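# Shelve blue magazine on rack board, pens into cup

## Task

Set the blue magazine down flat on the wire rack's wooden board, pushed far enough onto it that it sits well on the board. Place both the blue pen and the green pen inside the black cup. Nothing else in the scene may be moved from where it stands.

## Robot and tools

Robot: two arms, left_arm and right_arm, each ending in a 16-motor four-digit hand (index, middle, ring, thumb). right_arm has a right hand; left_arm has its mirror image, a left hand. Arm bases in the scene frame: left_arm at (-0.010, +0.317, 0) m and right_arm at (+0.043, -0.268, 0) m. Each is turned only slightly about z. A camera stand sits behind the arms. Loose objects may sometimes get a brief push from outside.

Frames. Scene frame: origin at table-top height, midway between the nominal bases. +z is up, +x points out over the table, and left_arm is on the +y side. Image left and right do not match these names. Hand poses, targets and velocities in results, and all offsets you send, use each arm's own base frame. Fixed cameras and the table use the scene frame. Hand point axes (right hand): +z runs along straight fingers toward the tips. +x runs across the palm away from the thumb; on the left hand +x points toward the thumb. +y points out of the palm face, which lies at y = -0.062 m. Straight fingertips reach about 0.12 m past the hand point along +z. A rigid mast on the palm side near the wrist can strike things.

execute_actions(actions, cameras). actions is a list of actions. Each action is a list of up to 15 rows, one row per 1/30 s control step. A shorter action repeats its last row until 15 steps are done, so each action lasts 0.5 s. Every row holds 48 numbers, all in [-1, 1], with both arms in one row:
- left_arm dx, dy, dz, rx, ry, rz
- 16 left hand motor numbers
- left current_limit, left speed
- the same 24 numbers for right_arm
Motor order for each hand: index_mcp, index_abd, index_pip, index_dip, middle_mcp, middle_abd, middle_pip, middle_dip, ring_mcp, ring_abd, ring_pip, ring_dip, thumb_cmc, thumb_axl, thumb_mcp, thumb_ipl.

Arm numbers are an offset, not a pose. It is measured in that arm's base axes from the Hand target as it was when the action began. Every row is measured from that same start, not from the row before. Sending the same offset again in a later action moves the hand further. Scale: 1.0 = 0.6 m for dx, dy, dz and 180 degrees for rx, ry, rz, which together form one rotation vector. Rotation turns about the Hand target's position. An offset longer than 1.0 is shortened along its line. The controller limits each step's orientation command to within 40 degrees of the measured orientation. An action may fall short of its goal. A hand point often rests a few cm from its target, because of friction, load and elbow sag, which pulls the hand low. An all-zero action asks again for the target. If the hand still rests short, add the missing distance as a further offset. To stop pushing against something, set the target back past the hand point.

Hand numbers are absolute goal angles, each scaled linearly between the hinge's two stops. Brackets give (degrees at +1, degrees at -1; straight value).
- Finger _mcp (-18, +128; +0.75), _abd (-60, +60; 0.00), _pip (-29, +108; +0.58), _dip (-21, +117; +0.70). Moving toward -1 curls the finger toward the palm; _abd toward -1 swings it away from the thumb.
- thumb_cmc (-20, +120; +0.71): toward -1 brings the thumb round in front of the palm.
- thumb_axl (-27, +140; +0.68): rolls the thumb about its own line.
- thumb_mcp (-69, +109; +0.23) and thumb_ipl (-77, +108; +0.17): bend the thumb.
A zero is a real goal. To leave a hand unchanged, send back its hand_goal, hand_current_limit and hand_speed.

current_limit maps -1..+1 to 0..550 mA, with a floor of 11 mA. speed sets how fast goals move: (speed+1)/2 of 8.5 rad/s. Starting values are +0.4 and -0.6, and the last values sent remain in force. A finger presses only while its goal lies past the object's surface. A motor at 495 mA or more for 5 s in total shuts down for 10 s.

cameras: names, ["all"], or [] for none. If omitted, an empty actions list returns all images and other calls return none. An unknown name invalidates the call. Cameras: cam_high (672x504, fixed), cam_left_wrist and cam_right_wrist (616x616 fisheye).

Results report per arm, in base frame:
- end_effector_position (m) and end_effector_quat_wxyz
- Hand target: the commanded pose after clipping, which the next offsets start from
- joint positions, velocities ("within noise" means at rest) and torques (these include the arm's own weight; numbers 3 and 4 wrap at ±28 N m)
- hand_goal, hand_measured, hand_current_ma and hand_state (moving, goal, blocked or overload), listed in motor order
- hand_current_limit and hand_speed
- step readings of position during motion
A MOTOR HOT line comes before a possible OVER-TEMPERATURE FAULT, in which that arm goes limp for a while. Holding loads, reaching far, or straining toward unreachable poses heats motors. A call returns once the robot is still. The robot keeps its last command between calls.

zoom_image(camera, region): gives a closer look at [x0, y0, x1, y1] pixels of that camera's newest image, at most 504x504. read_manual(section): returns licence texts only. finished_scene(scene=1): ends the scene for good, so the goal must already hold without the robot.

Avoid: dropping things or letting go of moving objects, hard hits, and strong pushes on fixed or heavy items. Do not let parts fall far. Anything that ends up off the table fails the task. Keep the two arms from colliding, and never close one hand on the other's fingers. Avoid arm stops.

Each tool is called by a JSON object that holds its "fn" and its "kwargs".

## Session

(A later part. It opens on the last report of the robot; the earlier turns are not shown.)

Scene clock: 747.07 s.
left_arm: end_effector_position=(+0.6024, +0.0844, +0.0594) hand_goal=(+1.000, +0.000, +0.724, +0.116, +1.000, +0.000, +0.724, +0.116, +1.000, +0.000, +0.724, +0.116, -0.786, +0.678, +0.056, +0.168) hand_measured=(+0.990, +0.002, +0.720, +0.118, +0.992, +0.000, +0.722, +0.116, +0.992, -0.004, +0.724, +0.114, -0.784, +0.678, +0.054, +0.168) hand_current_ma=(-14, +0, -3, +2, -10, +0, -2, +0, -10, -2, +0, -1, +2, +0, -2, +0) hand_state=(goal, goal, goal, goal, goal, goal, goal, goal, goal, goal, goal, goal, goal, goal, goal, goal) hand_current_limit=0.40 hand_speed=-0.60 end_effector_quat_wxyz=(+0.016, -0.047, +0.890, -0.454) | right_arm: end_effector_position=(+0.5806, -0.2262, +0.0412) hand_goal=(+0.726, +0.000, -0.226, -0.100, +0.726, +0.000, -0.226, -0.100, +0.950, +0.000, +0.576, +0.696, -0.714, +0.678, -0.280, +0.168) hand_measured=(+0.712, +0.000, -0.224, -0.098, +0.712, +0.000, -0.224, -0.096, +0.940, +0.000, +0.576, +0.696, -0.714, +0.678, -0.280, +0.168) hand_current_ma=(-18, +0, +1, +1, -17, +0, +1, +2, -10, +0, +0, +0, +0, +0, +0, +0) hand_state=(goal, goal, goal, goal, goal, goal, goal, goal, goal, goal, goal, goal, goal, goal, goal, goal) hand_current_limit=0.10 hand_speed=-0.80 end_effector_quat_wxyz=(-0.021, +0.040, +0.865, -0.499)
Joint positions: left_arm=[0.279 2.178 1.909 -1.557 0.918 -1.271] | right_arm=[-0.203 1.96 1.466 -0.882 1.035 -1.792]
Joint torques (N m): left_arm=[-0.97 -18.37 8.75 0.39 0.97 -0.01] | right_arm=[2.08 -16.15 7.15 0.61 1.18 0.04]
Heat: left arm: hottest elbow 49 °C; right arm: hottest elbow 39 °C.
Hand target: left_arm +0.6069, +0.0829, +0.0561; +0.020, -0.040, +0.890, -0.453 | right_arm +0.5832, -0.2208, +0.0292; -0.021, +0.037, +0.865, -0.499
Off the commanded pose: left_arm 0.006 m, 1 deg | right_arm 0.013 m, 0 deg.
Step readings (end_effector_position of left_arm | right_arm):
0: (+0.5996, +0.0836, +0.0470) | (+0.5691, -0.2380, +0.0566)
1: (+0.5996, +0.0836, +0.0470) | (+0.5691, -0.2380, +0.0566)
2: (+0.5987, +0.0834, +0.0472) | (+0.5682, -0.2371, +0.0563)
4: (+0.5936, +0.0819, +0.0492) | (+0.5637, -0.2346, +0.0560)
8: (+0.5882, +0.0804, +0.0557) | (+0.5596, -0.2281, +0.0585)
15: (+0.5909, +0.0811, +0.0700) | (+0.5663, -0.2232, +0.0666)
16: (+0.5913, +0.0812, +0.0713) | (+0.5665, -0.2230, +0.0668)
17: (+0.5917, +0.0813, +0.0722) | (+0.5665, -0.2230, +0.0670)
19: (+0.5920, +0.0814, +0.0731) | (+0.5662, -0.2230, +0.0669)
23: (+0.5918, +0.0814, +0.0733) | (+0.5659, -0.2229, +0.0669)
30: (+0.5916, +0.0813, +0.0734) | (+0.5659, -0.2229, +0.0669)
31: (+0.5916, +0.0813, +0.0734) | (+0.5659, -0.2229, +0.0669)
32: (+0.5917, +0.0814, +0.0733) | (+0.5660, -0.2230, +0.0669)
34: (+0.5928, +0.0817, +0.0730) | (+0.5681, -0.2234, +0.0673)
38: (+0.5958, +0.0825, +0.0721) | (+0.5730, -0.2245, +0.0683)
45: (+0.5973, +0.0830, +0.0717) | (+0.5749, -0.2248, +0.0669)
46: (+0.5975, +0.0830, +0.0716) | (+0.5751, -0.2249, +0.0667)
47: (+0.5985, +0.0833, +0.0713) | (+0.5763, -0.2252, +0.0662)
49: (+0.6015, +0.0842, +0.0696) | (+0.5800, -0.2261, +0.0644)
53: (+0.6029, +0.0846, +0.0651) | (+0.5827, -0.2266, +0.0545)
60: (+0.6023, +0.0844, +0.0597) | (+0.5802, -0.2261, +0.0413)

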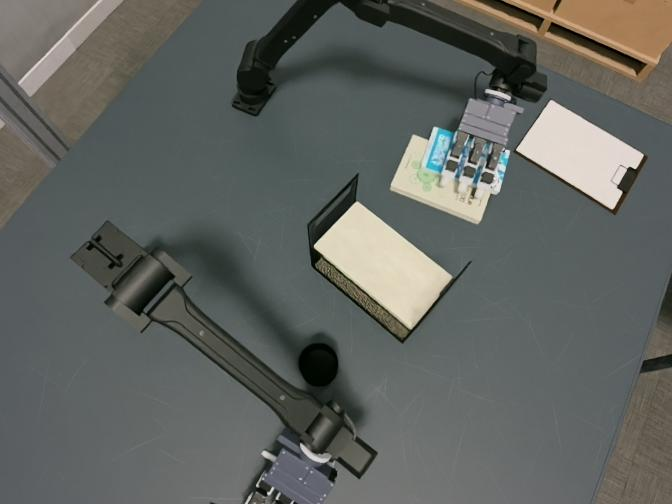

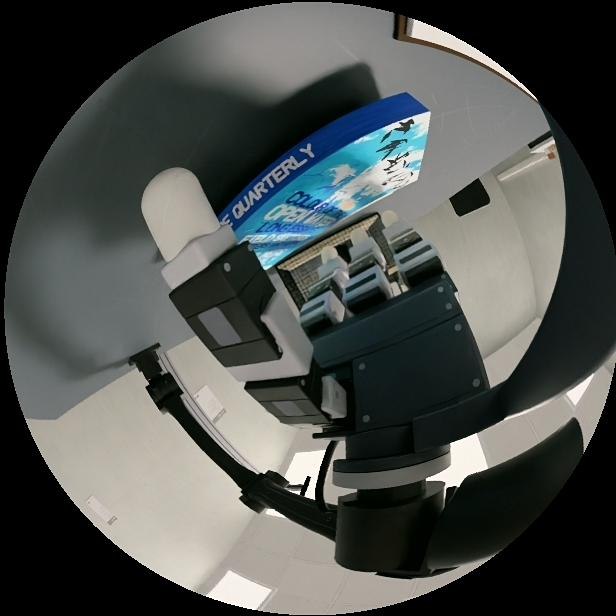

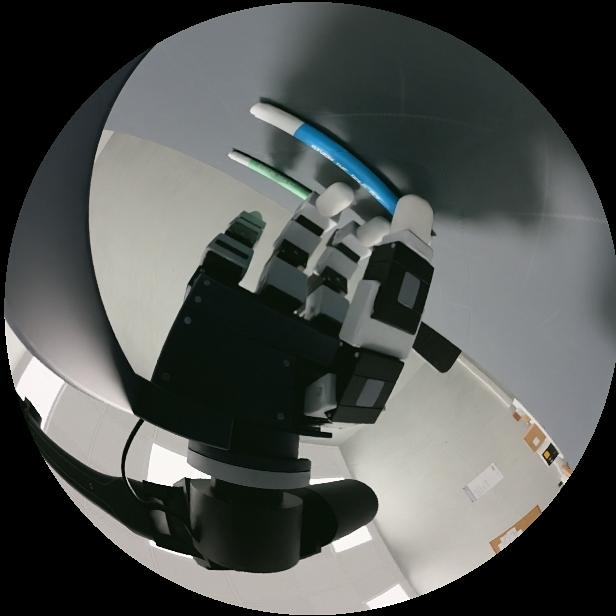

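{"fn": "execute_actions", "kwargs": {"actions": [[[0,0,-0.015,0,0,0,1.0,0,0.723,0.116,1.0,0,0.723,0.116,1.0,0,0.723,0.116,-0.786,0.677,0.056,0.168,0.4,-0.6,0,0,0,0,0,0,0.5,0,-0.226,-0.101,0.5,0,-0.226,-0.101,0.95,0,0.576,0.696,-0.714,0.677,-0.281,0.168,0.1,-0.8]],[[0,0,0,0,0,0,1.0,0,0.723,0.116,1.0,0,0.723,0.116,1.0,0,0.723,0.116,-0.786,0.677,0.056,0.168,0.4,-0.6,0,0,0,0,0,0,0.25,0,-0.226,-0.101,0.25,0,-0.226,-0.101,0.95,0,0.576,0.696,-0.714,0.677,-0.281,0.168,0.1,-0.8]],[[0,0,0,0,0,0,1.0,0,0.723,0.116,1.0,0,0.723,0.116,1.0,0,0.723,0.116,-0.786,0.677,0.056,0.168,0.4,-0.6,0,0,0,0,0,0,0.25,0,-0.226,-0.101,0.25,0,-0.226,-0.101,0.95,0,0.576,0.696,-0.714,0.677,-0.281,0.168,0.1,-0.8]]], "cameras": ["cam_right_wrist"]}}

{"fn": "zoom_image", "kwargs": {"camera": "cam_right_wrist", "region": [200, 60, 500, 340]}}

Scene clock: 771.70 s.
left_arm: end_effector_position=(+0.6026, +0.0845, +0.0508) hand_goal=(+1.000, +0.000, +0.724, +0.116, +1.000, +0.000, +0.724, +0.116, +1.000, +0.000, +0.724, +0.116, -0.786, +0.678, +0.056, +0.168) hand_measured=(+0.990, +0.002, +0.720, +0.118, +0.992, +0.000, +0.722, +0.116, +0.992, -0.004, +0.724, +0.114, -0.784, +0.678, +0.054, +0.168) hand_current_ma=(-14, +0, -3, +2, -10, +0, -2, +0, -10, -2, +0, -1, +2, +0, -2, +0) hand_state=(goal, goal, goal, goal, goal, goal, goal, goal, goal, goal, goal, goal, goal, goal, goal, goal) hand_current_limit=0.40 hand_speed=-0.60 end_effector_quat_wxyz=(+0.017, -0.047, +0.890, -0.454) | right_arm: end_effector_position=(+0.5807, -0.2267, +0.0416) hand_goal=(+0.250, +0.000, -0.226, -0.100, +0.250, +0.000, -0.226, -0.100, +0.950, +0.000, +0.576, +0.696, -0.714, +0.678, -0.280, +0.168) hand_measured=(+0.274, +0.000, -0.224, -0.098, +0.270, +0.000, -0.222, -0.098, +0.940, +0.000, +0.576, +0.696, -0.712, +0.678, -0.256, +0.178) hand_current_ma=(+38, +0, +1, +0, +26, +0, +2, +1, -10, +0, +0, +0, +1, +0, +49, +14) hand_state=(blocked, goal, goal, goal, goal, goal, goal, goal, goal, goal, goal, goal, goal, goal, blocked, goal) hand_current_limit=0.10 hand_speed=-0.80 end_effector_quat_wxyz=(-0.020, +0.041, +0.865, -0.500)
Joint positions: left_arm=[0.279 2.185 1.898 -1.538 0.918 -1.271] | right_arm=[-0.203 1.96 1.466 -0.881 1.037 -1.791]
Joint torques (N m): left_arm=[-1.14 -18.49 8.66 0.42 0.98 0] | right_arm=[2.55 -16.5 7.17 0.44 1.01 0.02]
Heat: left arm: hottest elbow 48 °C; right arm: hottest elbow 39 °C.
Hand target: left_arm +0.6069, +0.0829, +0.0472; +0.020, -0.040, +0.890, -0.453 | right_arm +0.5833, -0.2209, +0.0292; -0.021, +0.037, +0.865, -0.499
Off the commanded pose: left_arm 0.006 m, 1 deg | right_arm 0.014 m, 0 deg.
Step readings (end_effector_position of left_arm | right_arm):
0: (+0.6024, +0.0844, +0.0594) | (+0.5806, -0.2262, +0.0412)
1: (+0.6024, +0.0844, +0.0594) | (+0.5806, -0.2262, +0.0412)
2: (+0.6026, +0.0845, +0.0591) | (+0.5806, -0.2262, +0.0412)
4: (+0.6034, +0.0847, +0.0580) | (+0.5805, -0.2263, +0.0413)
8: (+0.6030, +0.0846, +0.0547) | (+0.5807, -0.2266, +0.0415)
15: (+0.6025, +0.0844, +0.0508) | (+0.5808, -0.2266, +0.0415)
16: (+0.6025, +0.0844, +0.0508) | (+0.5808, -0.2266, +0.0415)
17: (+0.6025, +0.0844, +0.0508) | (+0.5808, -0.2266, +0.0415)
19: (+0.6026, +0.0845, +0.0508) | (+0.5808, -0.2266, +0.0415)
23: (+0.6026, +0.0845, +0.0508) | (+0.5808, -0.2266, +0.0415)
30: (+0.6026, +0.0845, +0.0508) | (+0.5807, -0.2267, +0.0416)
31: (+0.6026, +0.0845, +0.0508) | (+0.5807, -0.2267, +0.0416)
32: (+0.6026, +0.0845, +0.0508) | (+0.5807, -0.2267, +0.0416)
34: (+0.6026, +0.0845, +0.0508) | (+0.5807, -0.2267, +0.0416)
38: (+0.6026, +0.0845, +0.0508) | (+0.5807, -0.2267, +0.0416)
45: (+0.6026, +0.0845, +0.0508) | (+0.5807, -0.2267, +0.0416)
Images, in order (width x height): cam_right_wrist 616x616.

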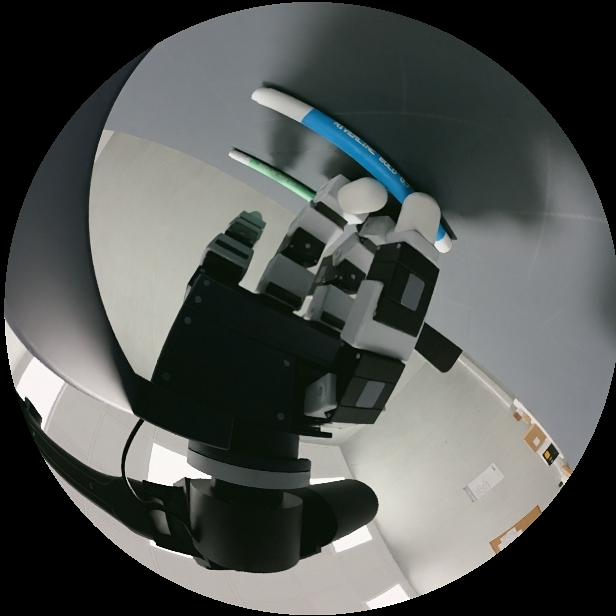

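Scaled by 1.680 from the camera's 616x616 image, which has a finer 880x880 frame.

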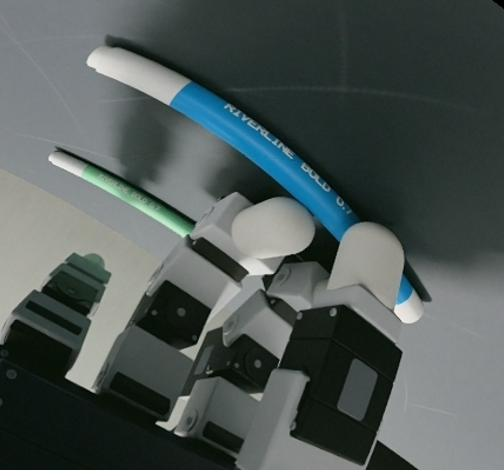

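{"fn": "execute_actions", "kwargs": {"actions": [[[0,0,0,0,0,0,1.0,0,0.723,0.116,1.0,0,0.723,0.116,1.0,0,0.723,0.116,-0.786,0.677,0.056,0.168,0.4,-0.6,0,0,0,0,0,0,0.726,0,-0.226,-0.101,0.726,0,-0.226,-0.101,0.95,0,0.576,0.696,-0.714,0.677,-0.281,0.168,0.3,-0.6]],[[0,0,0,0,0,0,1.0,0,0.723,0.116,1.0,0,0.723,0.116,1.0,0,0.723,0.116,-0.786,0.677,0.056,0.168,0.4,-0.6,0,0.015,0.1,0,0,0,0.726,0,-0.226,-0.101,0.726,0,-0.226,-0.101,0.95,0,0.576,0.696,-0.714,0.677,-0.281,0.168,0.1,-0.8]],[[0,0,0,0,0,0,1.0,0,0.723,0.116,1.0,0,0.723,0.116,1.0,0,0.723,0.116,-0.786,0.677,0.056,0.168,0.4,-0.6,0,0,0,0,0,0,0.726,0,-0.226,-0.101,0.726,0,-0.226,-0.101,0.95,0,0.576,0.696,-0.714,0.677,-0.281,0.168,0.1,-0.8]],[[0,0,0,0,0,0,1.0,0,0.723,0.116,1.0,0,0.723,0.116,1.0,0,0.723,0.116,-0.786,0.677,0.056,0.168,0.4,-0.6,0,0,-0.055,0,0,0,0.726,0,-0.226,-0.101,0.726,0,-0.226,-0.101,0.95,0,0.576,0.696,-0.714,0.677,-0.281,0.168,0.1,-0.8]],[[0,0,0,0,0,0,1.0,0,0.723,0.116,1.0,0,0.723,0.116,1.0,0,0.723,0.116,-0.786,0.677,0.056,0.168,0.4,-0.6,0,0,-0.053,0,0,0,0.726,0,-0.226,-0.101,0.726,0,-0.226,-0.101,0.95,0,0.576,0.696,-0.714,0.677,-0.281,0.168,0.1,-0.8]]], "cameras": ["cam_high","cam_right_wrist"]}}

{"fn": "zoom_image", "kwargs": {"camera": "cam_right_wrist", "region": [200, 60, 500, 340]}}

{"fn": "zoom_image", "kwargs": {"camera": "cam_high", "region": [400, 60, 560, 220]}}

Scene clock: 802.10 s.
left_arm: end_effector_position=(+0.6026, +0.0845, +0.0508) hand_goal=(+1.000, +0.000, +0.724, +0.116, +1.000, +0.000, +0.724, +0.116, +1.000, +0.000, +0.724, +0.116, -0.786, +0.678, +0.056, +0.168) hand_measured=(+0.990, +0.002, +0.720, +0.118, +0.992, +0.000, +0.722, +0.116, +0.992, -0.004, +0.724, +0.114, -0.784, +0.678, +0.054, +0.168) hand_current_ma=(-14, +0, -3, +2, -10, +0, -2, +0, -10, -2, +0, -1, +2, +0, -2, +0) hand_state=(goal, goal, goal, goal, goal, goal, goal, goal, goal, goal, goal, goal, goal, goal, goal, goal) hand_current_limit=0.40 hand_speed=-0.60 end_effector_quat_wxyz=(+0.017, -0.047, +0.890, -0.454) | right_arm: end_effector_position=(+0.5800, -0.2200, +0.0392) hand_goal=(+0.726, +0.000, -0.226, -0.100, +0.726, +0.000, -0.226, -0.100, +0.950, +0.000, +0.576, +0.696, -0.714, +0.678, -0.280, +0.168) hand_measured=(+0.714, +0.000, -0.236, -0.108, +0.712, +0.000, -0.226, -0.100, +0.940, +0.000, +0.574, +0.696, -0.712, +0.678, -0.276, +0.170) hand_current_ma=(-13, +0, -9, -8, -17, +0, +0, +0, -10, +0, +0, +0, +0, +0, +3, +1) hand_state=(goal, goal, goal, goal, goal, goal, goal, goal, goal, goal, goal, goal, goal, goal, goal, goal) hand_current_limit=0.10 hand_speed=-0.80 end_effector_quat_wxyz=(-0.020, +0.044, +0.864, -0.502)
Joint positions: left_arm=[0.279 2.185 1.898 -1.538 0.918 -1.271] | right_arm=[-0.19 1.962 1.463 -0.9 1.043 -1.759]
Joint torques (N m): left_arm=[-1.08 -18.67 8.69 0.39 0.97 -0.01] | right_arm=[2.84 -16.09 7.12 0.53 0.96 -0.01]
Heat: left arm: hottest elbow 48 °C; right arm: hottest elbow 39 °C.
Hand target: left_arm +0.6069, +0.0829, +0.0472; +0.020, -0.040, +0.890, -0.453 | right_arm +0.5833, -0.2118, +0.0245; -0.021, +0.037, +0.865, -0.499
Off the commanded pose: left_arm 0.006 m, 1 deg | right_arm 0.017 m, 1 deg.
Step readings (end_effector_position of left_arm | right_arm):
0: (+0.6026, +0.0845, +0.0508) | (+0.5807, -0.2267, +0.0416)
1: (+0.6026, +0.0845, +0.0508) | (+0.5807, -0.2267, +0.0416)
2: (+0.6026, +0.0845, +0.0508) | (+0.5807, -0.2267, +0.0416)
4: (+0.6026, +0.0845, +0.0508) | (+0.5807, -0.2267, +0.0416)
8: (+0.6026, +0.0845, +0.0508) | (+0.5807, -0.2267, +0.0416)
15: (+0.6026, +0.0845, +0.0508) | (+0.5807, -0.2267, +0.0416)
16: (+0.6026, +0.0845, +0.0508) | (+0.5807, -0.2267, +0.0415)
17: (+0.6026, +0.0845, +0.0508) | (+0.5791, -0.2264, +0.0414)
19: (+0.6026, +0.0845, +0.0508) | (+0.5722, -0.2231, +0.0428)
23: (+0.6026, +0.0845, +0.0508) | (+0.5620, -0.2192, +0.0540)
30: (+0.6026, +0.0845, +0.0508) | (+0.5673, -0.2172, +0.0783)
31: (+0.6026, +0.0845, +0.0508) | (+0.5680, -0.2171, +0.0796)
32: (+0.6026, +0.0845, +0.0508) | (+0.5683, -0.2172, +0.0801)
34: (+0.6026, +0.0845, +0.0508) | (+0.5680, -0.2171, +0.0800)
38: (+0.6026, +0.0845, +0.0508) | (+0.5676, -0.2168, +0.0799)
45: (+0.6026, +0.0845, +0.0508) | (+0.5676, -0.2168, +0.0799)
46: (+0.6026, +0.0845, +0.0508) | (+0.5677, -0.2168, +0.0800)
47: (+0.6026, +0.0845, +0.0508) | (+0.5679, -0.2169, +0.0800)
49: (+0.6026, +0.0845, +0.0508) | (+0.5712, -0.2175, +0.0799)
53: (+0.6026, +0.0845, +0.0508) | (+0.5770, -0.2186, +0.0771)
60: (+0.6026, +0.0845, +0.0508) | (+0.5787, -0.2190, +0.0698)
61: (+0.6026, +0.0845, +0.0508) | (+0.5790, -0.2190, +0.0696)
62: (+0.6026, +0.0845, +0.0508) | (+0.5798, -0.2192, +0.0688)
64: (+0.6026, +0.0845, +0.0508) | (+0.5820, -0.2197, +0.0655)
68: (+0.6026, +0.0845, +0.0508) | (+0.5815, -0.2196, +0.0520)
75: (+0.6026, +0.0845, +0.0508) | (+0.5799, -0.2199, +0.0392)
Images, in order (width x height): cam_high 672x504, cam_right_wrist 616x616.

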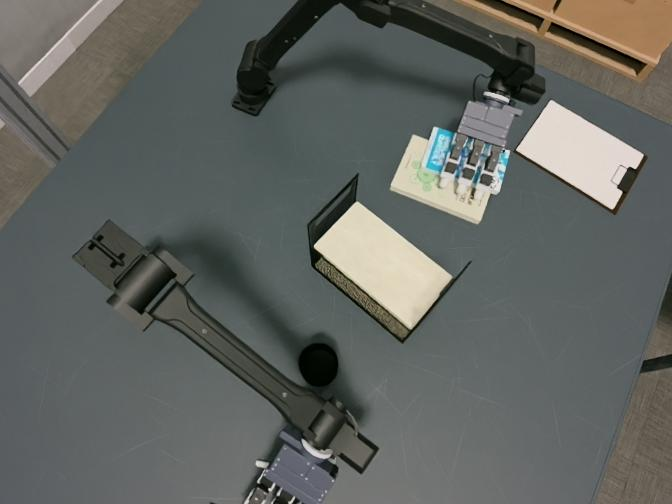

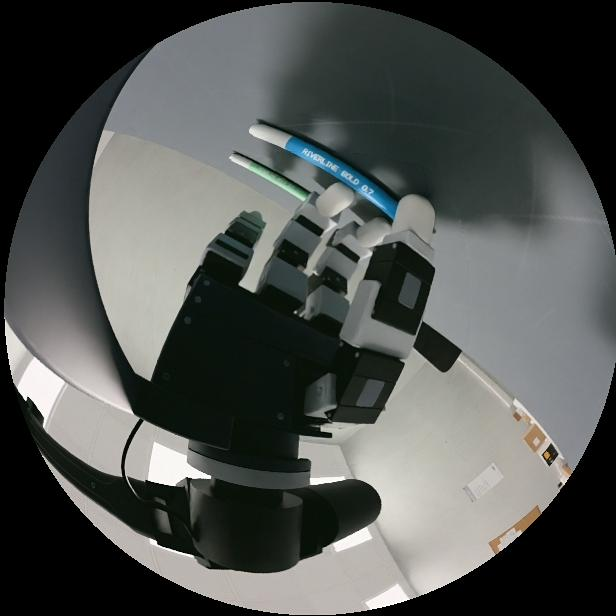

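Scaled by 1.680 from the camera's 616x616 image, which has a finer 880x880 frame.

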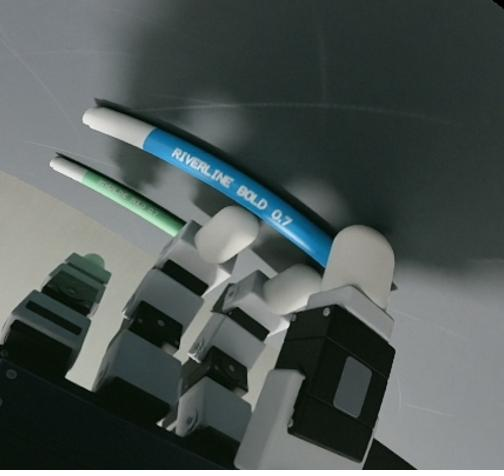

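Scaled by 3.150 from the camera's 672x504 image, which has a finer 960x720 frame.

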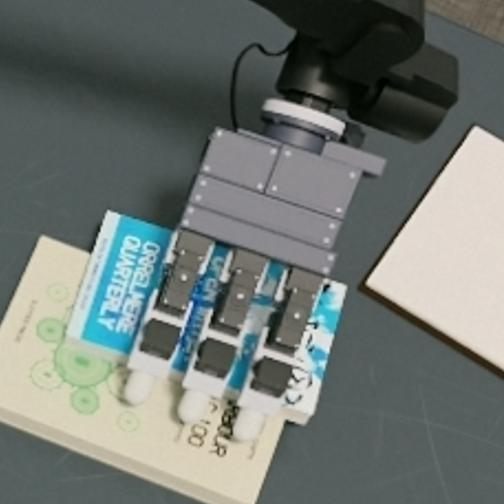

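{"fn": "execute_actions", "kwargs": {"actions": [[[0,0,0,0,0,0,1.0,0,0.723,0.116,1.0,0,0.723,0.116,1.0,0,0.723,0.116,-0.786,0.677,0.056,0.168,0.4,-0.6,0,0,-0.012,0,0,0,0.6,0,-0.226,-0.101,0.6,0,-0.226,-0.101,0.95,0,0.576,0.696,-0.714,0.677,-0.281,0.168,0.1,-0.8]],[[0,0,0,0,0,0,1.0,0,0.723,0.116,1.0,0,0.723,0.116,1.0,0,0.723,0.116,-0.786,0.677,0.056,0.168,0.4,-0.6,0,0,0,0,0,0,0.45,0,-0.226,-0.101,0.45,0,-0.226,-0.101,0.95,0,0.576,0.696,-0.714,0.677,-0.281,0.168,0.1,-0.85]],[[0,0,0,0,0,0,1.0,0,0.723,0.116,1.0,0,0.723,0.116,1.0,0,0.723,0.116,-0.786,0.677,0.056,0.168,0.4,-0.6,0,0,0,0,0,0,0.35,0,-0.226,-0.101,0.35,0,-0.226,-0.101,0.95,0,0.576,0.696,-0.714,0.677,-0.281,0.168,0.1,-0.85]],[[0,0,0,0,0,0,1.0,0,0.723,0.116,1.0,0,0.723,0.116,1.0,0,0.723,0.116,-0.786,0.677,0.056,0.168,0.4,-0.6,0,0,0,0,0,0,0.35,0,-0.226,-0.101,0.35,0,-0.226,-0.101,0.95,0,0.576,0.696,-0.714,0.677,-0.281,0.168,0.1,-0.85]]], "cameras": ["cam_right_wrist"]}}

{"fn": "zoom_image", "kwargs": {"camera": "cam_right_wrist", "region": [200, 60, 500, 340]}}

Scene clock: 825.63 s.
left_arm: end_effector_position=(+0.6026, +0.0845, +0.0508) hand_goal=(+1.000, +0.000, +0.724, +0.116, +1.000, +0.000, +0.724, +0.116, +1.000, +0.000, +0.724, +0.116, -0.786, +0.678, +0.056, +0.168) hand_measured=(+0.990, +0.002, +0.720, +0.118, +0.992, +0.000, +0.722, +0.116, +0.992, -0.004, +0.724, +0.114, -0.784, +0.678, +0.054, +0.168) hand_current_ma=(-14, +0, -3, +2, -10, +0, -2, +0, -10, -2, +0, -1, +2, +0, -2, +0) hand_state=(goal, goal, goal, goal, goal, goal, goal, goal, goal, goal, goal, goal, goal, goal, goal, goal) hand_current_limit=0.40 hand_speed=-0.60 end_effector_quat_wxyz=(+0.017, -0.047, +0.890, -0.454) | right_arm: end_effector_position=(+0.5839, -0.2208, +0.0377) hand_goal=(+0.350, +0.000, -0.226, -0.100, +0.350, +0.000, -0.226, -0.100, +0.950, +0.000, +0.576, +0.696, -0.714, +0.678, -0.280, +0.168) hand_measured=(+0.366, +0.000, -0.224, -0.102, +0.360, +0.000, -0.222, -0.100, +0.940, +0.000, +0.574, +0.696, -0.712, +0.680, -0.270, +0.172) hand_current_ma=(+19, +0, +0, -1, +11, +0, +2, +0, -10, +0, +0, +0, +1, +1, +13, +3) hand_state=(goal, goal, goal, goal, goal, goal, goal, goal, goal, goal, goal, goal, goal, goal, goal, goal) hand_current_limit=0.10 hand_speed=-0.85 end_effector_quat_wxyz=(-0.014, +0.047, +0.863, -0.503)
Joint positions: left_arm=[0.279 2.185 1.898 -1.538 0.918 -1.271] | right_arm=[-0.19 1.966 1.463 -0.881 1.044 -1.759]
Joint torques (N m): left_arm=[-1.14 -18.84 8.69 0.42 0.98 -0.01] | right_arm=[2.61 -15.91 6.57 0.47 0.86 -0.01]
Heat: left arm: hottest elbow 48 °C; right arm: hottest elbow 39 °C.
Hand target: left_arm +0.6069, +0.0829, +0.0472; +0.020, -0.040, +0.890, -0.453 | right_arm +0.5833, -0.2119, +0.0172; -0.021, +0.037, +0.865, -0.499
Off the commanded pose: left_arm 0.006 m, 1 deg | right_arm 0.022 m, 2 deg.
Step readings (end_effector_position of left_arm | right_arm):
0: (+0.6026, +0.0845, +0.0508) | (+0.5800, -0.2200, +0.0392)
1: (+0.6026, +0.0845, +0.0508) | (+0.5801, -0.2200, +0.0393)
2: (+0.6026, +0.0845, +0.0508) | (+0.5805, -0.2200, +0.0393)
4: (+0.6026, +0.0845, +0.0508) | (+0.5819, -0.2203, +0.0396)
8: (+0.6026, +0.0845, +0.0508) | (+0.5837, -0.2207, +0.0401)
15: (+0.6026, +0.0845, +0.0508) | (+0.5842, -0.2208, +0.0402)
16: (+0.6026, +0.0845, +0.0508) | (+0.5842, -0.2208, +0.0402)
17: (+0.6026, +0.0845, +0.0508) | (+0.5842, -0.2208, +0.0402)
19: (+0.6026, +0.0845, +0.0508) | (+0.5843, -0.2208, +0.0402)
23: (+0.6026, +0.0845, +0.0508) | (+0.5842, -0.2208, +0.0395)
30: (+0.6026, +0.0845, +0.0508) | (+0.5841, -0.2208, +0.0388)
31: (+0.6026, +0.0845, +0.0508) | (+0.5841, -0.2208, +0.0388)
32: (+0.6026, +0.0845, +0.0508) | (+0.5841, -0.2208, +0.0388)
34: (+0.6026, +0.0845, +0.0508) | (+0.5840, -0.2208, +0.0384)
38: (+0.6026, +0.0845, +0.0508) | (+0.5839, -0.2208, +0.0377)
45: (+0.6026, +0.0845, +0.0508) | (+0.5839, -0.2208, +0.0377)
46: (+0.6026, +0.0845, +0.0508) | (+0.5839, -0.2208, +0.0377)
47: (+0.6026, +0.0845, +0.0508) | (+0.5839, -0.2208, +0.0377)
49: (+0.6026, +0.0845, +0.0508) | (+0.5839, -0.2208, +0.0377)
53: (+0.6026, +0.0845, +0.0508) | (+0.5839, -0.2208, +0.0377)
60: (+0.6026, +0.0845, +0.0508) | (+0.5839, -0.2208, +0.0377)
Images, in order (width x height): cam_right_wrist 616x616.

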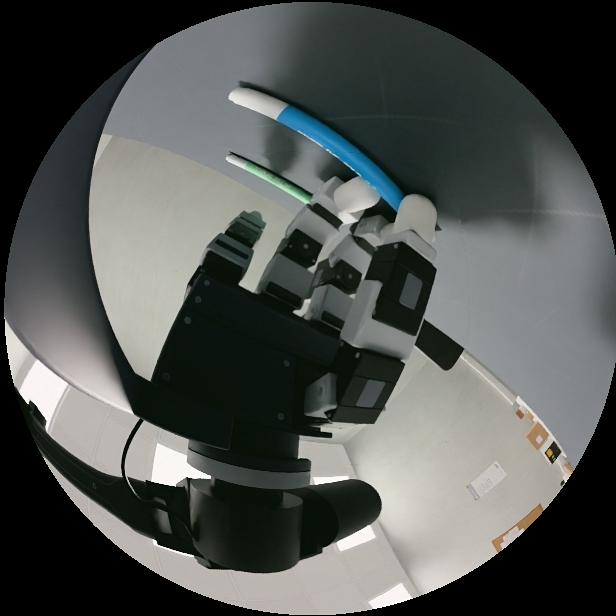

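Scaled by 1.680 from the camera's 616x616 image, which has a finer 880x880 frame.

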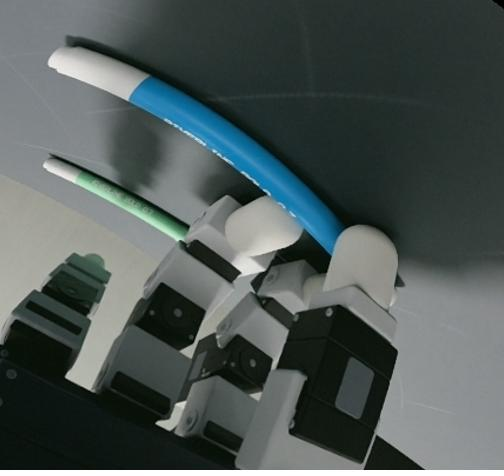

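{"fn": "execute_actions", "kwargs": {"actions": [[[0,0,0,0,0,0,1.0,0,0.723,0.116,1.0,0,0.723,0.116,1.0,0,0.723,0.116,-0.786,0.677,0.056,0.168,0.4,-0.6,0,0,0,0,0,0,0.24,0,-0.226,-0.12,0.24,0,-0.226,-0.12,0.95,0,0.576,0.696,-0.714,0.677,-0.32,0.168,0.4,-0.8]],[[0,0,0,0,0,0,1.0,0,0.723,0.116,1.0,0,0.723,0.116,1.0,0,0.723,0.116,-0.786,0.677,0.056,0.168,0.4,-0.6,0,0,0,0,0,0,0.24,0,-0.226,-0.12,0.24,0,-0.226,-0.12,0.95,0,0.576,0.696,-0.714,0.677,-0.32,0.168,0.4,-0.8]]], "cameras": ["cam_right_wrist"]}}

{"fn": "zoom_image", "kwargs": {"camera": "cam_right_wrist", "region": [200, 60, 500, 340]}}

Scene clock: 832.87 s.
left_arm: end_effector_position=(+0.6026, +0.0845, +0.0508) hand_goal=(+1.000, +0.000, +0.724, +0.116, +1.000, +0.000, +0.724, +0.116, +1.000, +0.000, +0.724, +0.116, -0.786, +0.678, +0.056, +0.168) hand_measured=(+0.990, +0.002, +0.720, +0.118, +0.992, +0.000, +0.722, +0.116, +0.992, -0.004, +0.724, +0.114, -0.784, +0.678, +0.054, +0.168) hand_current_ma=(-14, +0, -3, +2, -10, +0, -2, +0, -10, -2, +0, -1, +2, +0, -2, +0) hand_state=(goal, goal, goal, goal, goal, goal, goal, goal, goal, goal, goal, goal, goal, goal, goal, goal) hand_current_limit=0.40 hand_speed=-0.60 end_effector_quat_wxyz=(+0.017, -0.047, +0.890, -0.454) | right_arm: end_effector_position=(+0.5847, -0.2216, +0.0383) hand_goal=(+0.240, +0.000, -0.226, -0.120, +0.240, +0.000, -0.226, -0.120, +0.950, +0.000, +0.576, +0.696, -0.714, +0.678, -0.320, +0.168) hand_measured=(+0.318, +0.000, -0.214, -0.116, +0.308, +0.000, -0.210, -0.110, +0.940, +0.000, +0.574, +0.696, -0.708, +0.682, -0.260, +0.194) hand_current_ma=(+209, +0, +11, +3, +170, +0, +18, +10, -10, +0, +0, +0, +5, +3, +186, +56) hand_state=(blocked, goal, goal, goal, blocked, goal, goal, goal, goal, goal, goal, goal, goal, goal, blocked, blocked) hand_current_limit=0.40 hand_speed=-0.80 end_effector_quat_wxyz=(-0.012, +0.050, +0.862, -0.504)
Joint positions: left_arm=[0.279 2.185 1.898 -1.538 0.918 -1.271] | right_arm=[-0.19 1.966 1.463 -0.879 1.047 -1.754]
Joint torques (N m): left_arm=[-1.08 -18.55 8.68 0.44 0.97 -0.01] | right_arm=[2.49 -15.85 6.67 0.38 0.71 -0.05]
Heat: left arm: hottest elbow 48 °C; right arm: hottest elbow 38 °C.
Hand target: left_arm +0.6069, +0.0829, +0.0472; +0.020, -0.040, +0.890, -0.453 | right_arm +0.5832, -0.2118, +0.0172; -0.021, +0.037, +0.865, -0.499
Off the commanded pose: left_arm 0.006 m, 1 deg | right_arm 0.023 m, 2 deg.
Step readings (end_effector_position of left_arm | right_arm):
0: (+0.6026, +0.0845, +0.0508) | (+0.5839, -0.2208, +0.0377)
1: (+0.6026, +0.0845, +0.0508) | (+0.5839, -0.2208, +0.0377)
2: (+0.6026, +0.0845, +0.0508) | (+0.5839, -0.2208, +0.0378)
4: (+0.6026, +0.0845, +0.0508) | (+0.5842, -0.2210, +0.0379)
8: (+0.6026, +0.0845, +0.0508) | (+0.5846, -0.2216, +0.0383)
15: (+0.6026, +0.0845, +0.0508) | (+0.5847, -0.2216, +0.0383)
16: (+0.6026, +0.0845, +0.0508) | (+0.5847, -0.2216, +0.0383)
17: (+0.6026, +0.0845, +0.0508) | (+0.5847, -0.2216, +0.0383)
19: (+0.6026, +0.0845, +0.0508) | (+0.5847, -0.2216, +0.0383)
23: (+0.6026, +0.0845, +0.0508) | (+0.5847, -0.2216, +0.0383)
30: (+0.6026, +0.0845, +0.0508) | (+0.5847, -0.2216, +0.0383)
Images, in order (width x height): cam_right_wrist 616x616.

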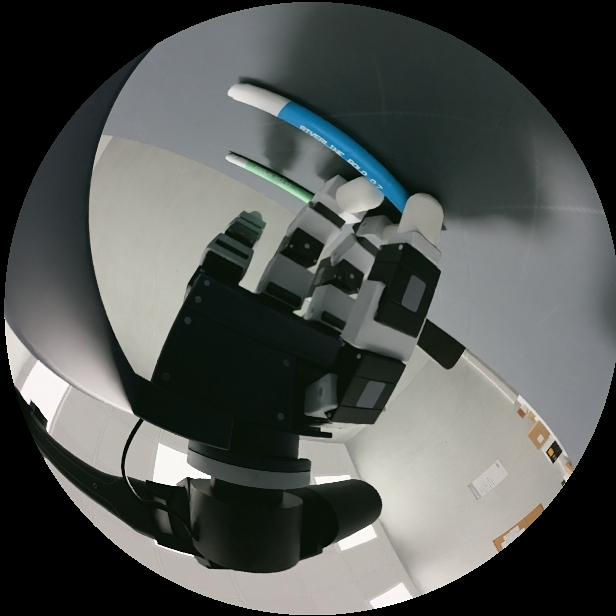

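Scaled by 1.680 from the camera's 616x616 image, which has a finer 880x880 frame.

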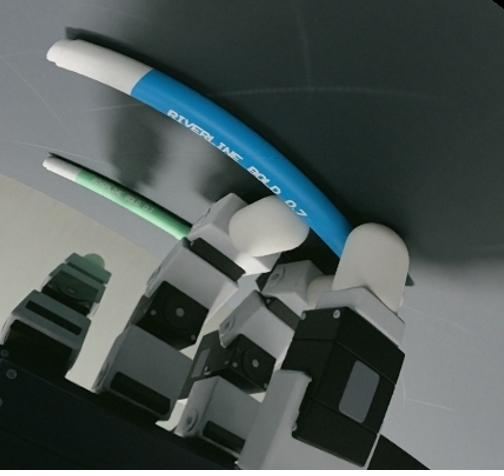

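{"fn": "execute_actions", "kwargs": {"actions": [[[0,0,0,0,0,0,1.0,0,0.55,0.05,1.0,0,0.55,0.05,1.0,0,0.55,0.05,-0.786,0.677,-0.05,0.168,0.1,-0.8,0,0,0.06,0,0,0,0.24,0,-0.226,-0.12,0.24,0,-0.226,-0.12,0.95,0,0.576,0.696,-0.714,0.677,-0.32,0.168,0.4,-0.8]],[[0,0,0,0,0,0,1.0,0,0.4,0.0,1.0,0,0.4,0.0,1.0,0,0.4,0.0,-0.786,0.677,-0.14,0.168,0.1,-0.8,0,0,0.04,0,0,0,0.24,0,-0.226,-0.12,0.24,0,-0.226,-0.12,0.95,0,0.576,0.696,-0.714,0.677,-0.32,0.168,0.4,-0.8]],[[0,0,0,0,0,0,1.0,0,0.328,-0.03,1.0,0,0.328,-0.03,1.0,0,0.328,-0.03,-0.786,0.677,-0.18,0.168,0.1,-0.8,0,0,0,0,0,0,0.24,0,-0.226,-0.12,0.24,0,-0.226,-0.12,0.95,0,0.576,0.696,-0.714,0.677,-0.32,0.168,0.4,-0.8]]], "cameras": ["all"]}}

{"fn": "zoom_image", "kwargs": {"camera": "cam_left_wrist", "region": [100, 60, 420, 360]}}

{"fn": "zoom_image", "kwargs": {"camera": "cam_high", "region": [400, 60, 560, 220]}}

Scene clock: 847.20 s.
left_arm: end_effector_position=(+0.6037, +0.0801, +0.0517) hand_goal=(+1.000, +0.000, +0.328, -0.030, +1.000, +0.000, +0.328, -0.030, +1.000, +0.000, +0.328, -0.030, -0.786, +0.678, -0.180, +0.168) hand_measured=(+0.994, +0.002, +0.330, -0.028, +1.000, +0.002, +0.338, -0.026, +1.000, +0.000, +0.356, -0.022, -0.784, +0.678, -0.178, +0.168) hand_current_ma=(-6, +0, +1, +1, +0, +1, +12, +3, +0, +0, +48, +8, +2, +0, +2, +0) hand_state=(goal, goal, goal, goal, goal, goal, goal, goal, goal, goal, blocked, goal, goal, goal, goal, goal) hand_current_limit=0.10 hand_speed=-0.80 end_effector_quat_wxyz=(+0.017, -0.046, +0.887, -0.458) | right_arm: end_effector_position=(+0.5667, -0.2173, +0.0636) hand_goal=(+0.240, +0.000, -0.226, -0.120, +0.240, +0.000, -0.226, -0.120, +0.950, +0.000, +0.576, +0.696, -0.714, +0.678, -0.320, +0.168) hand_measured=(+0.296, +0.002, -0.214, -0.116, +0.304, +0.000, -0.210, -0.110, +0.940, +0.000, +0.574, +0.696, -0.708, +0.682, -0.254, +0.196) hand_current_ma=(+130, +0, +11, +2, +154, +0, +18, +8, -10, +0, +0, +0, +5, +3, +216, +65) hand_state=(blocked, goal, goal, goal, blocked, goal, goal, goal, goal, goal, goal, goal, goal, goal, blocked, blocked) hand_current_limit=0.40 hand_speed=-0.80 end_effector_quat_wxyz=(-0.037, +0.036, +0.865, -0.499)
Joint positions: left_arm=[0.275 2.185 1.898 -1.538 0.929 -1.271] | right_arm=[-0.19 1.921 1.475 -0.995 1.042 -1.754]
Joint torques (N m): left_arm=[-0.56 -18.67 8.72 0.38 0.51 0] | right_arm=[2.67 -17.2 10.29 -0.35 0.94 -0.08]
Heat: left arm: hottest elbow 48 °C; right arm: hottest elbow 38 °C.
Hand target: left_arm +0.6069, +0.0830, +0.0472; +0.020, -0.040, +0.890, -0.453 | right_arm +0.5832, -0.2118, +0.0771; -0.022, +0.037, +0.865, -0.499
Off the commanded pose: left_arm 0.006 m, 1 deg | right_arm 0.022 m, 2 deg.
Step readings (end_effector_position of left_arm | right_arm):
0: (+0.6026, +0.0845, +0.0508) | (+0.5847, -0.2216, +0.0383)
1: (+0.6026, +0.0845, +0.0508) | (+0.5847, -0.2216, +0.0383)
2: (+0.6026, +0.0845, +0.0508) | (+0.5844, -0.2215, +0.0385)
4: (+0.6026, +0.0845, +0.0508) | (+0.5816, -0.2210, +0.0396)
8: (+0.6026, +0.0845, +0.0508) | (+0.5752, -0.2192, +0.0414)
15: (+0.6026, +0.0845, +0.0508) | (+0.5722, -0.2185, +0.0417)
16: (+0.6026, +0.0845, +0.0508) | (+0.5719, -0.2185, +0.0419)
17: (+0.6026, +0.0845, +0.0508) | (+0.5709, -0.2183, +0.0422)
19: (+0.6026, +0.0845, +0.0508) | (+0.5676, -0.2175, +0.0441)
23: (+0.6027, +0.0842, +0.0509) | (+0.5641, -0.2168, +0.0520)
30: (+0.6028, +0.0840, +0.0510) | (+0.5673, -0.2174, +0.0635)
31: (+0.6028, +0.0840, +0.0510) | (+0.5673, -0.2174, +0.0637)
32: (+0.6029, +0.0837, +0.0512) | (+0.5672, -0.2174, +0.0637)
34: (+0.6033, +0.0824, +0.0516) | (+0.5670, -0.2173, +0.0636)
38: (+0.6037, +0.0801, +0.0517) | (+0.5668, -0.2173, +0.0636)
45: (+0.6037, +0.0801, +0.0517) | (+0.5667, -0.2173, +0.0636)

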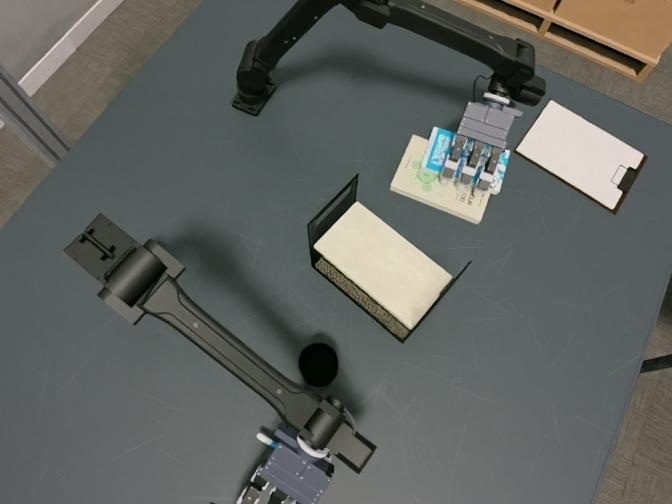

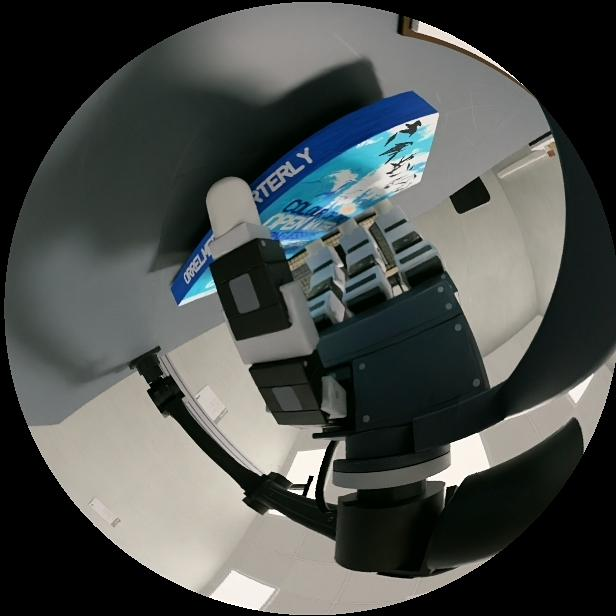

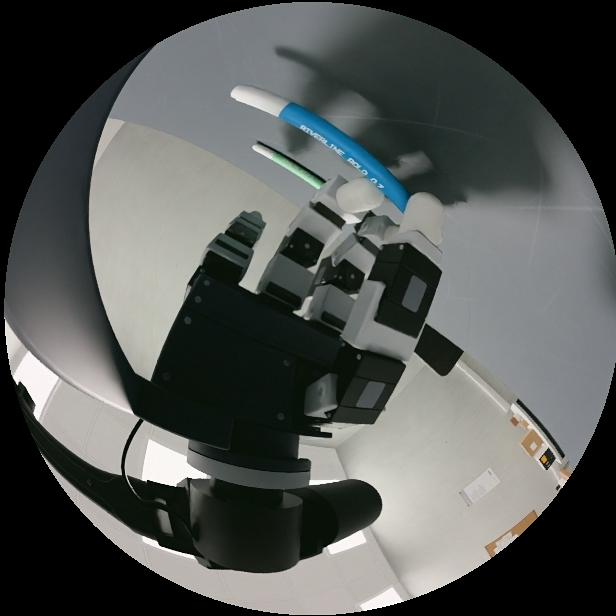

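Scaled by 1.575 from the camera's 616x616 image, which has a finer 880x880 frame.

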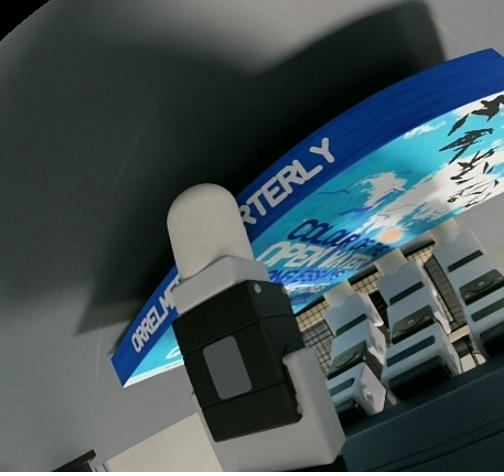

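Scaled by 3.150 from the camera's 672x504 image, which has a finer 960x720 frame.

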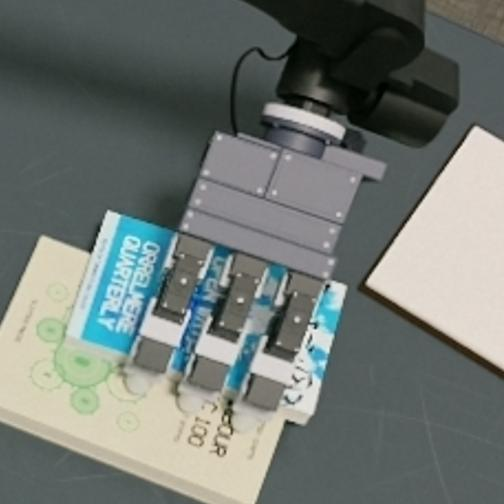

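{"fn": "execute_actions", "kwargs": {"actions": [[[0,0,0,0,0,0,1.0,0,0.328,-0.03,1.0,0,0.328,-0.03,1.0,0,0.328,-0.03,-0.786,0.677,-0.26,0.168,0.2,-0.85,0,0,0.06,0,0,0,0.24,0,-0.226,-0.12,0.24,0,-0.226,-0.12,0.95,0,0.576,0.696,-0.714,0.677,-0.32,0.168,0.4,-0.8]],[[0,0,0,0,0,0,1.0,0,0.328,-0.03,1.0,0,0.328,-0.03,1.0,0,0.328,-0.03,-0.786,0.677,-0.33,0.168,0.2,-0.85,0,0,0.06,0,0,0,0.24,0,-0.226,-0.12,0.24,0,-0.226,-0.12,0.95,0,0.576,0.696,-0.714,0.677,-0.32,0.168,0.4,-0.8]]], "cameras": ["all"]}}

{"fn": "zoom_image", "kwargs": {"camera": "cam_left_wrist", "region": [100, 60, 420, 360]}}

{"fn": "zoom_image", "kwargs": {"camera": "cam_high", "region": [400, 60, 560, 220]}}

Scene clock: 858.97 s.
left_arm: end_effector_position=(+0.6042, +0.0802, +0.0516) hand_goal=(+1.000, +0.000, +0.328, -0.030, +1.000, +0.000, +0.328, -0.030, +1.000, +0.000, +0.328, -0.030, -0.786, +0.678, -0.330, +0.168) hand_measured=(+1.000, +0.002, +0.338, -0.020, +1.000, +0.002, +0.338, -0.026, +1.000, +0.002, +0.356, -0.022, -0.784, +0.678, -0.256, +0.182) hand_current_ma=(+0, +1, +11, +11, +0, +1, +12, +3, +0, +1, +48, +8, +2, +0, +287, +31) hand_state=(goal, goal, goal, goal, goal, goal, goal, goal, goal, goal, blocked, goal, goal, goal, blocked, goal) hand_current_limit=0.20 hand_speed=-0.85 end_effector_quat_wxyz=(+0.019, -0.043, +0.888, -0.458) | right_arm: end_effector_position=(+0.5684, -0.2175, +0.1358) hand_goal=(+0.240, +0.000, -0.226, -0.120, +0.240, +0.000, -0.226, -0.120, +0.950, +0.000, +0.576, +0.696, -0.714, +0.678, -0.320, +0.168) hand_measured=(+0.296, +0.002, -0.214, -0.116, +0.304, +0.000, -0.210, -0.110, +0.940, +0.000, +0.574, +0.696, -0.708, +0.682, -0.254, +0.196) hand_current_ma=(+129, +0, +11, +2, +154, +0, +18, +8, -10, +0, +0, +0, +5, +3, +216, +65) hand_state=(blocked, goal, goal, goal, blocked, goal, goal, goal, goal, goal, goal, goal, goal, goal, blocked, blocked) hand_current_limit=0.40 hand_speed=-0.80 end_effector_quat_wxyz=(-0.036, +0.036, +0.865, -0.499)
Joint positions: left_arm=[0.275 2.185 1.898 -1.538 0.929 -1.265] | right_arm=[-0.19 1.857 1.579 -1.161 1.042 -1.754]
Joint torques (N m): left_arm=[-0.62 -18.67 8.68 0.4 0.5 -0.06] | right_arm=[2.73 -16.67 11.12 -0.18 0.94 -0.07]
Heat: left arm: hottest elbow 48 °C; right arm: hottest elbow 40 °C.
Hand target: left_arm +0.6069, +0.0830, +0.0471; +0.020, -0.040, +0.890, -0.453 | right_arm +0.5832, -0.2118, +0.1493; -0.021, +0.037, +0.865, -0.499
Off the commanded pose: left_arm 0.006 m, 1 deg | right_arm 0.021 m, 2 deg.
Step readings (end_effector_position of left_arm | right_arm):
0: (+0.6037, +0.0801, +0.0517) | (+0.5667, -0.2173, +0.0636)
1: (+0.6037, +0.0801, +0.0517) | (+0.5666, -0.2173, +0.0637)
2: (+0.6037, +0.0801, +0.0517) | (+0.5658, -0.2170, +0.0643)
4: (+0.6037, +0.0801, +0.0517) | (+0.5635, -0.2165, +0.0675)
8: (+0.6038, +0.0801, +0.0517) | (+0.5635, -0.2165, +0.0815)
15: (+0.6038, +0.0801, +0.0517) | (+0.5692, -0.2176, +0.1029)
16: (+0.6038, +0.0801, +0.0517) | (+0.5692, -0.2176, +0.1036)
17: (+0.6038, +0.0801, +0.0517) | (+0.5686, -0.2175, +0.1045)
19: (+0.6040, +0.0802, +0.0517) | (+0.5659, -0.2170, +0.1070)
23: (+0.6042, +0.0802, +0.0516) | (+0.5658, -0.2170, +0.1181)
30: (+0.6042, +0.0802, +0.0516) | (+0.5691, -0.2176, +0.1353)

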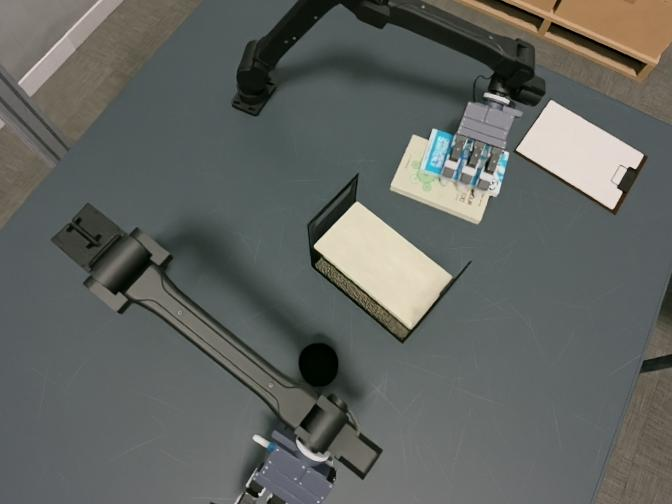

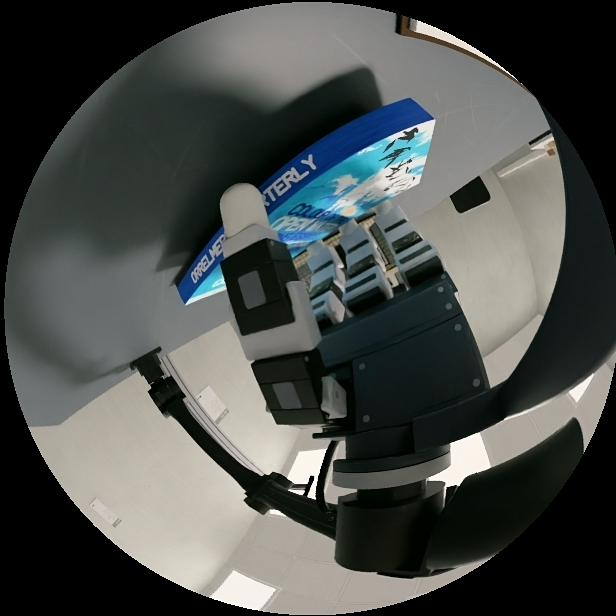

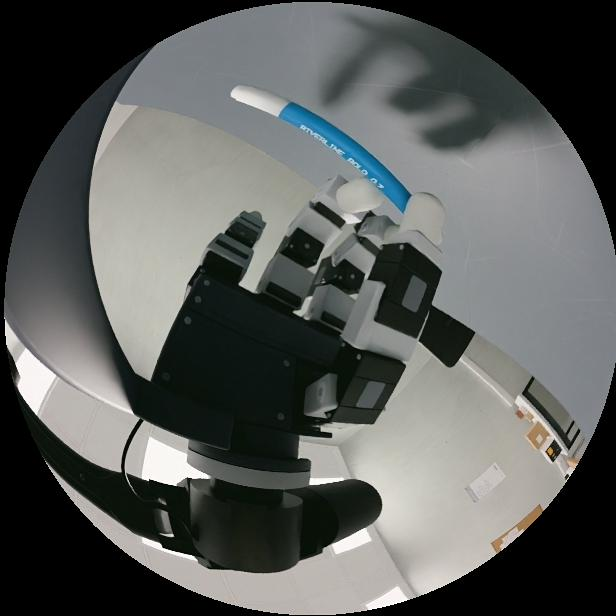

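Scaled by 1.575 from the camera's 616x616 image, which has a finer 880x880 frame.

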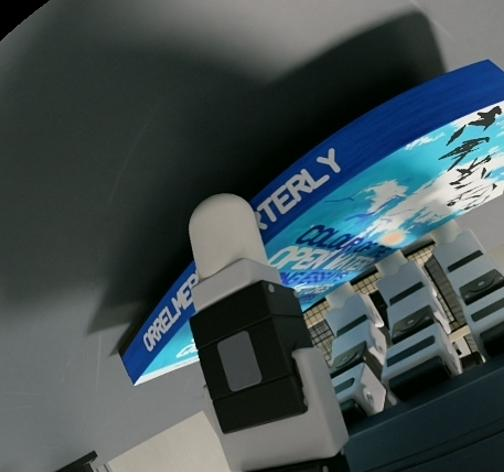

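Scaled by 3.150 from the camera's 672x504 image, which has a finer 960x720 frame.

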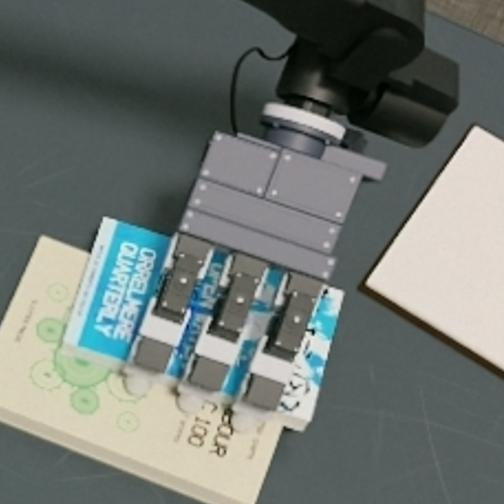

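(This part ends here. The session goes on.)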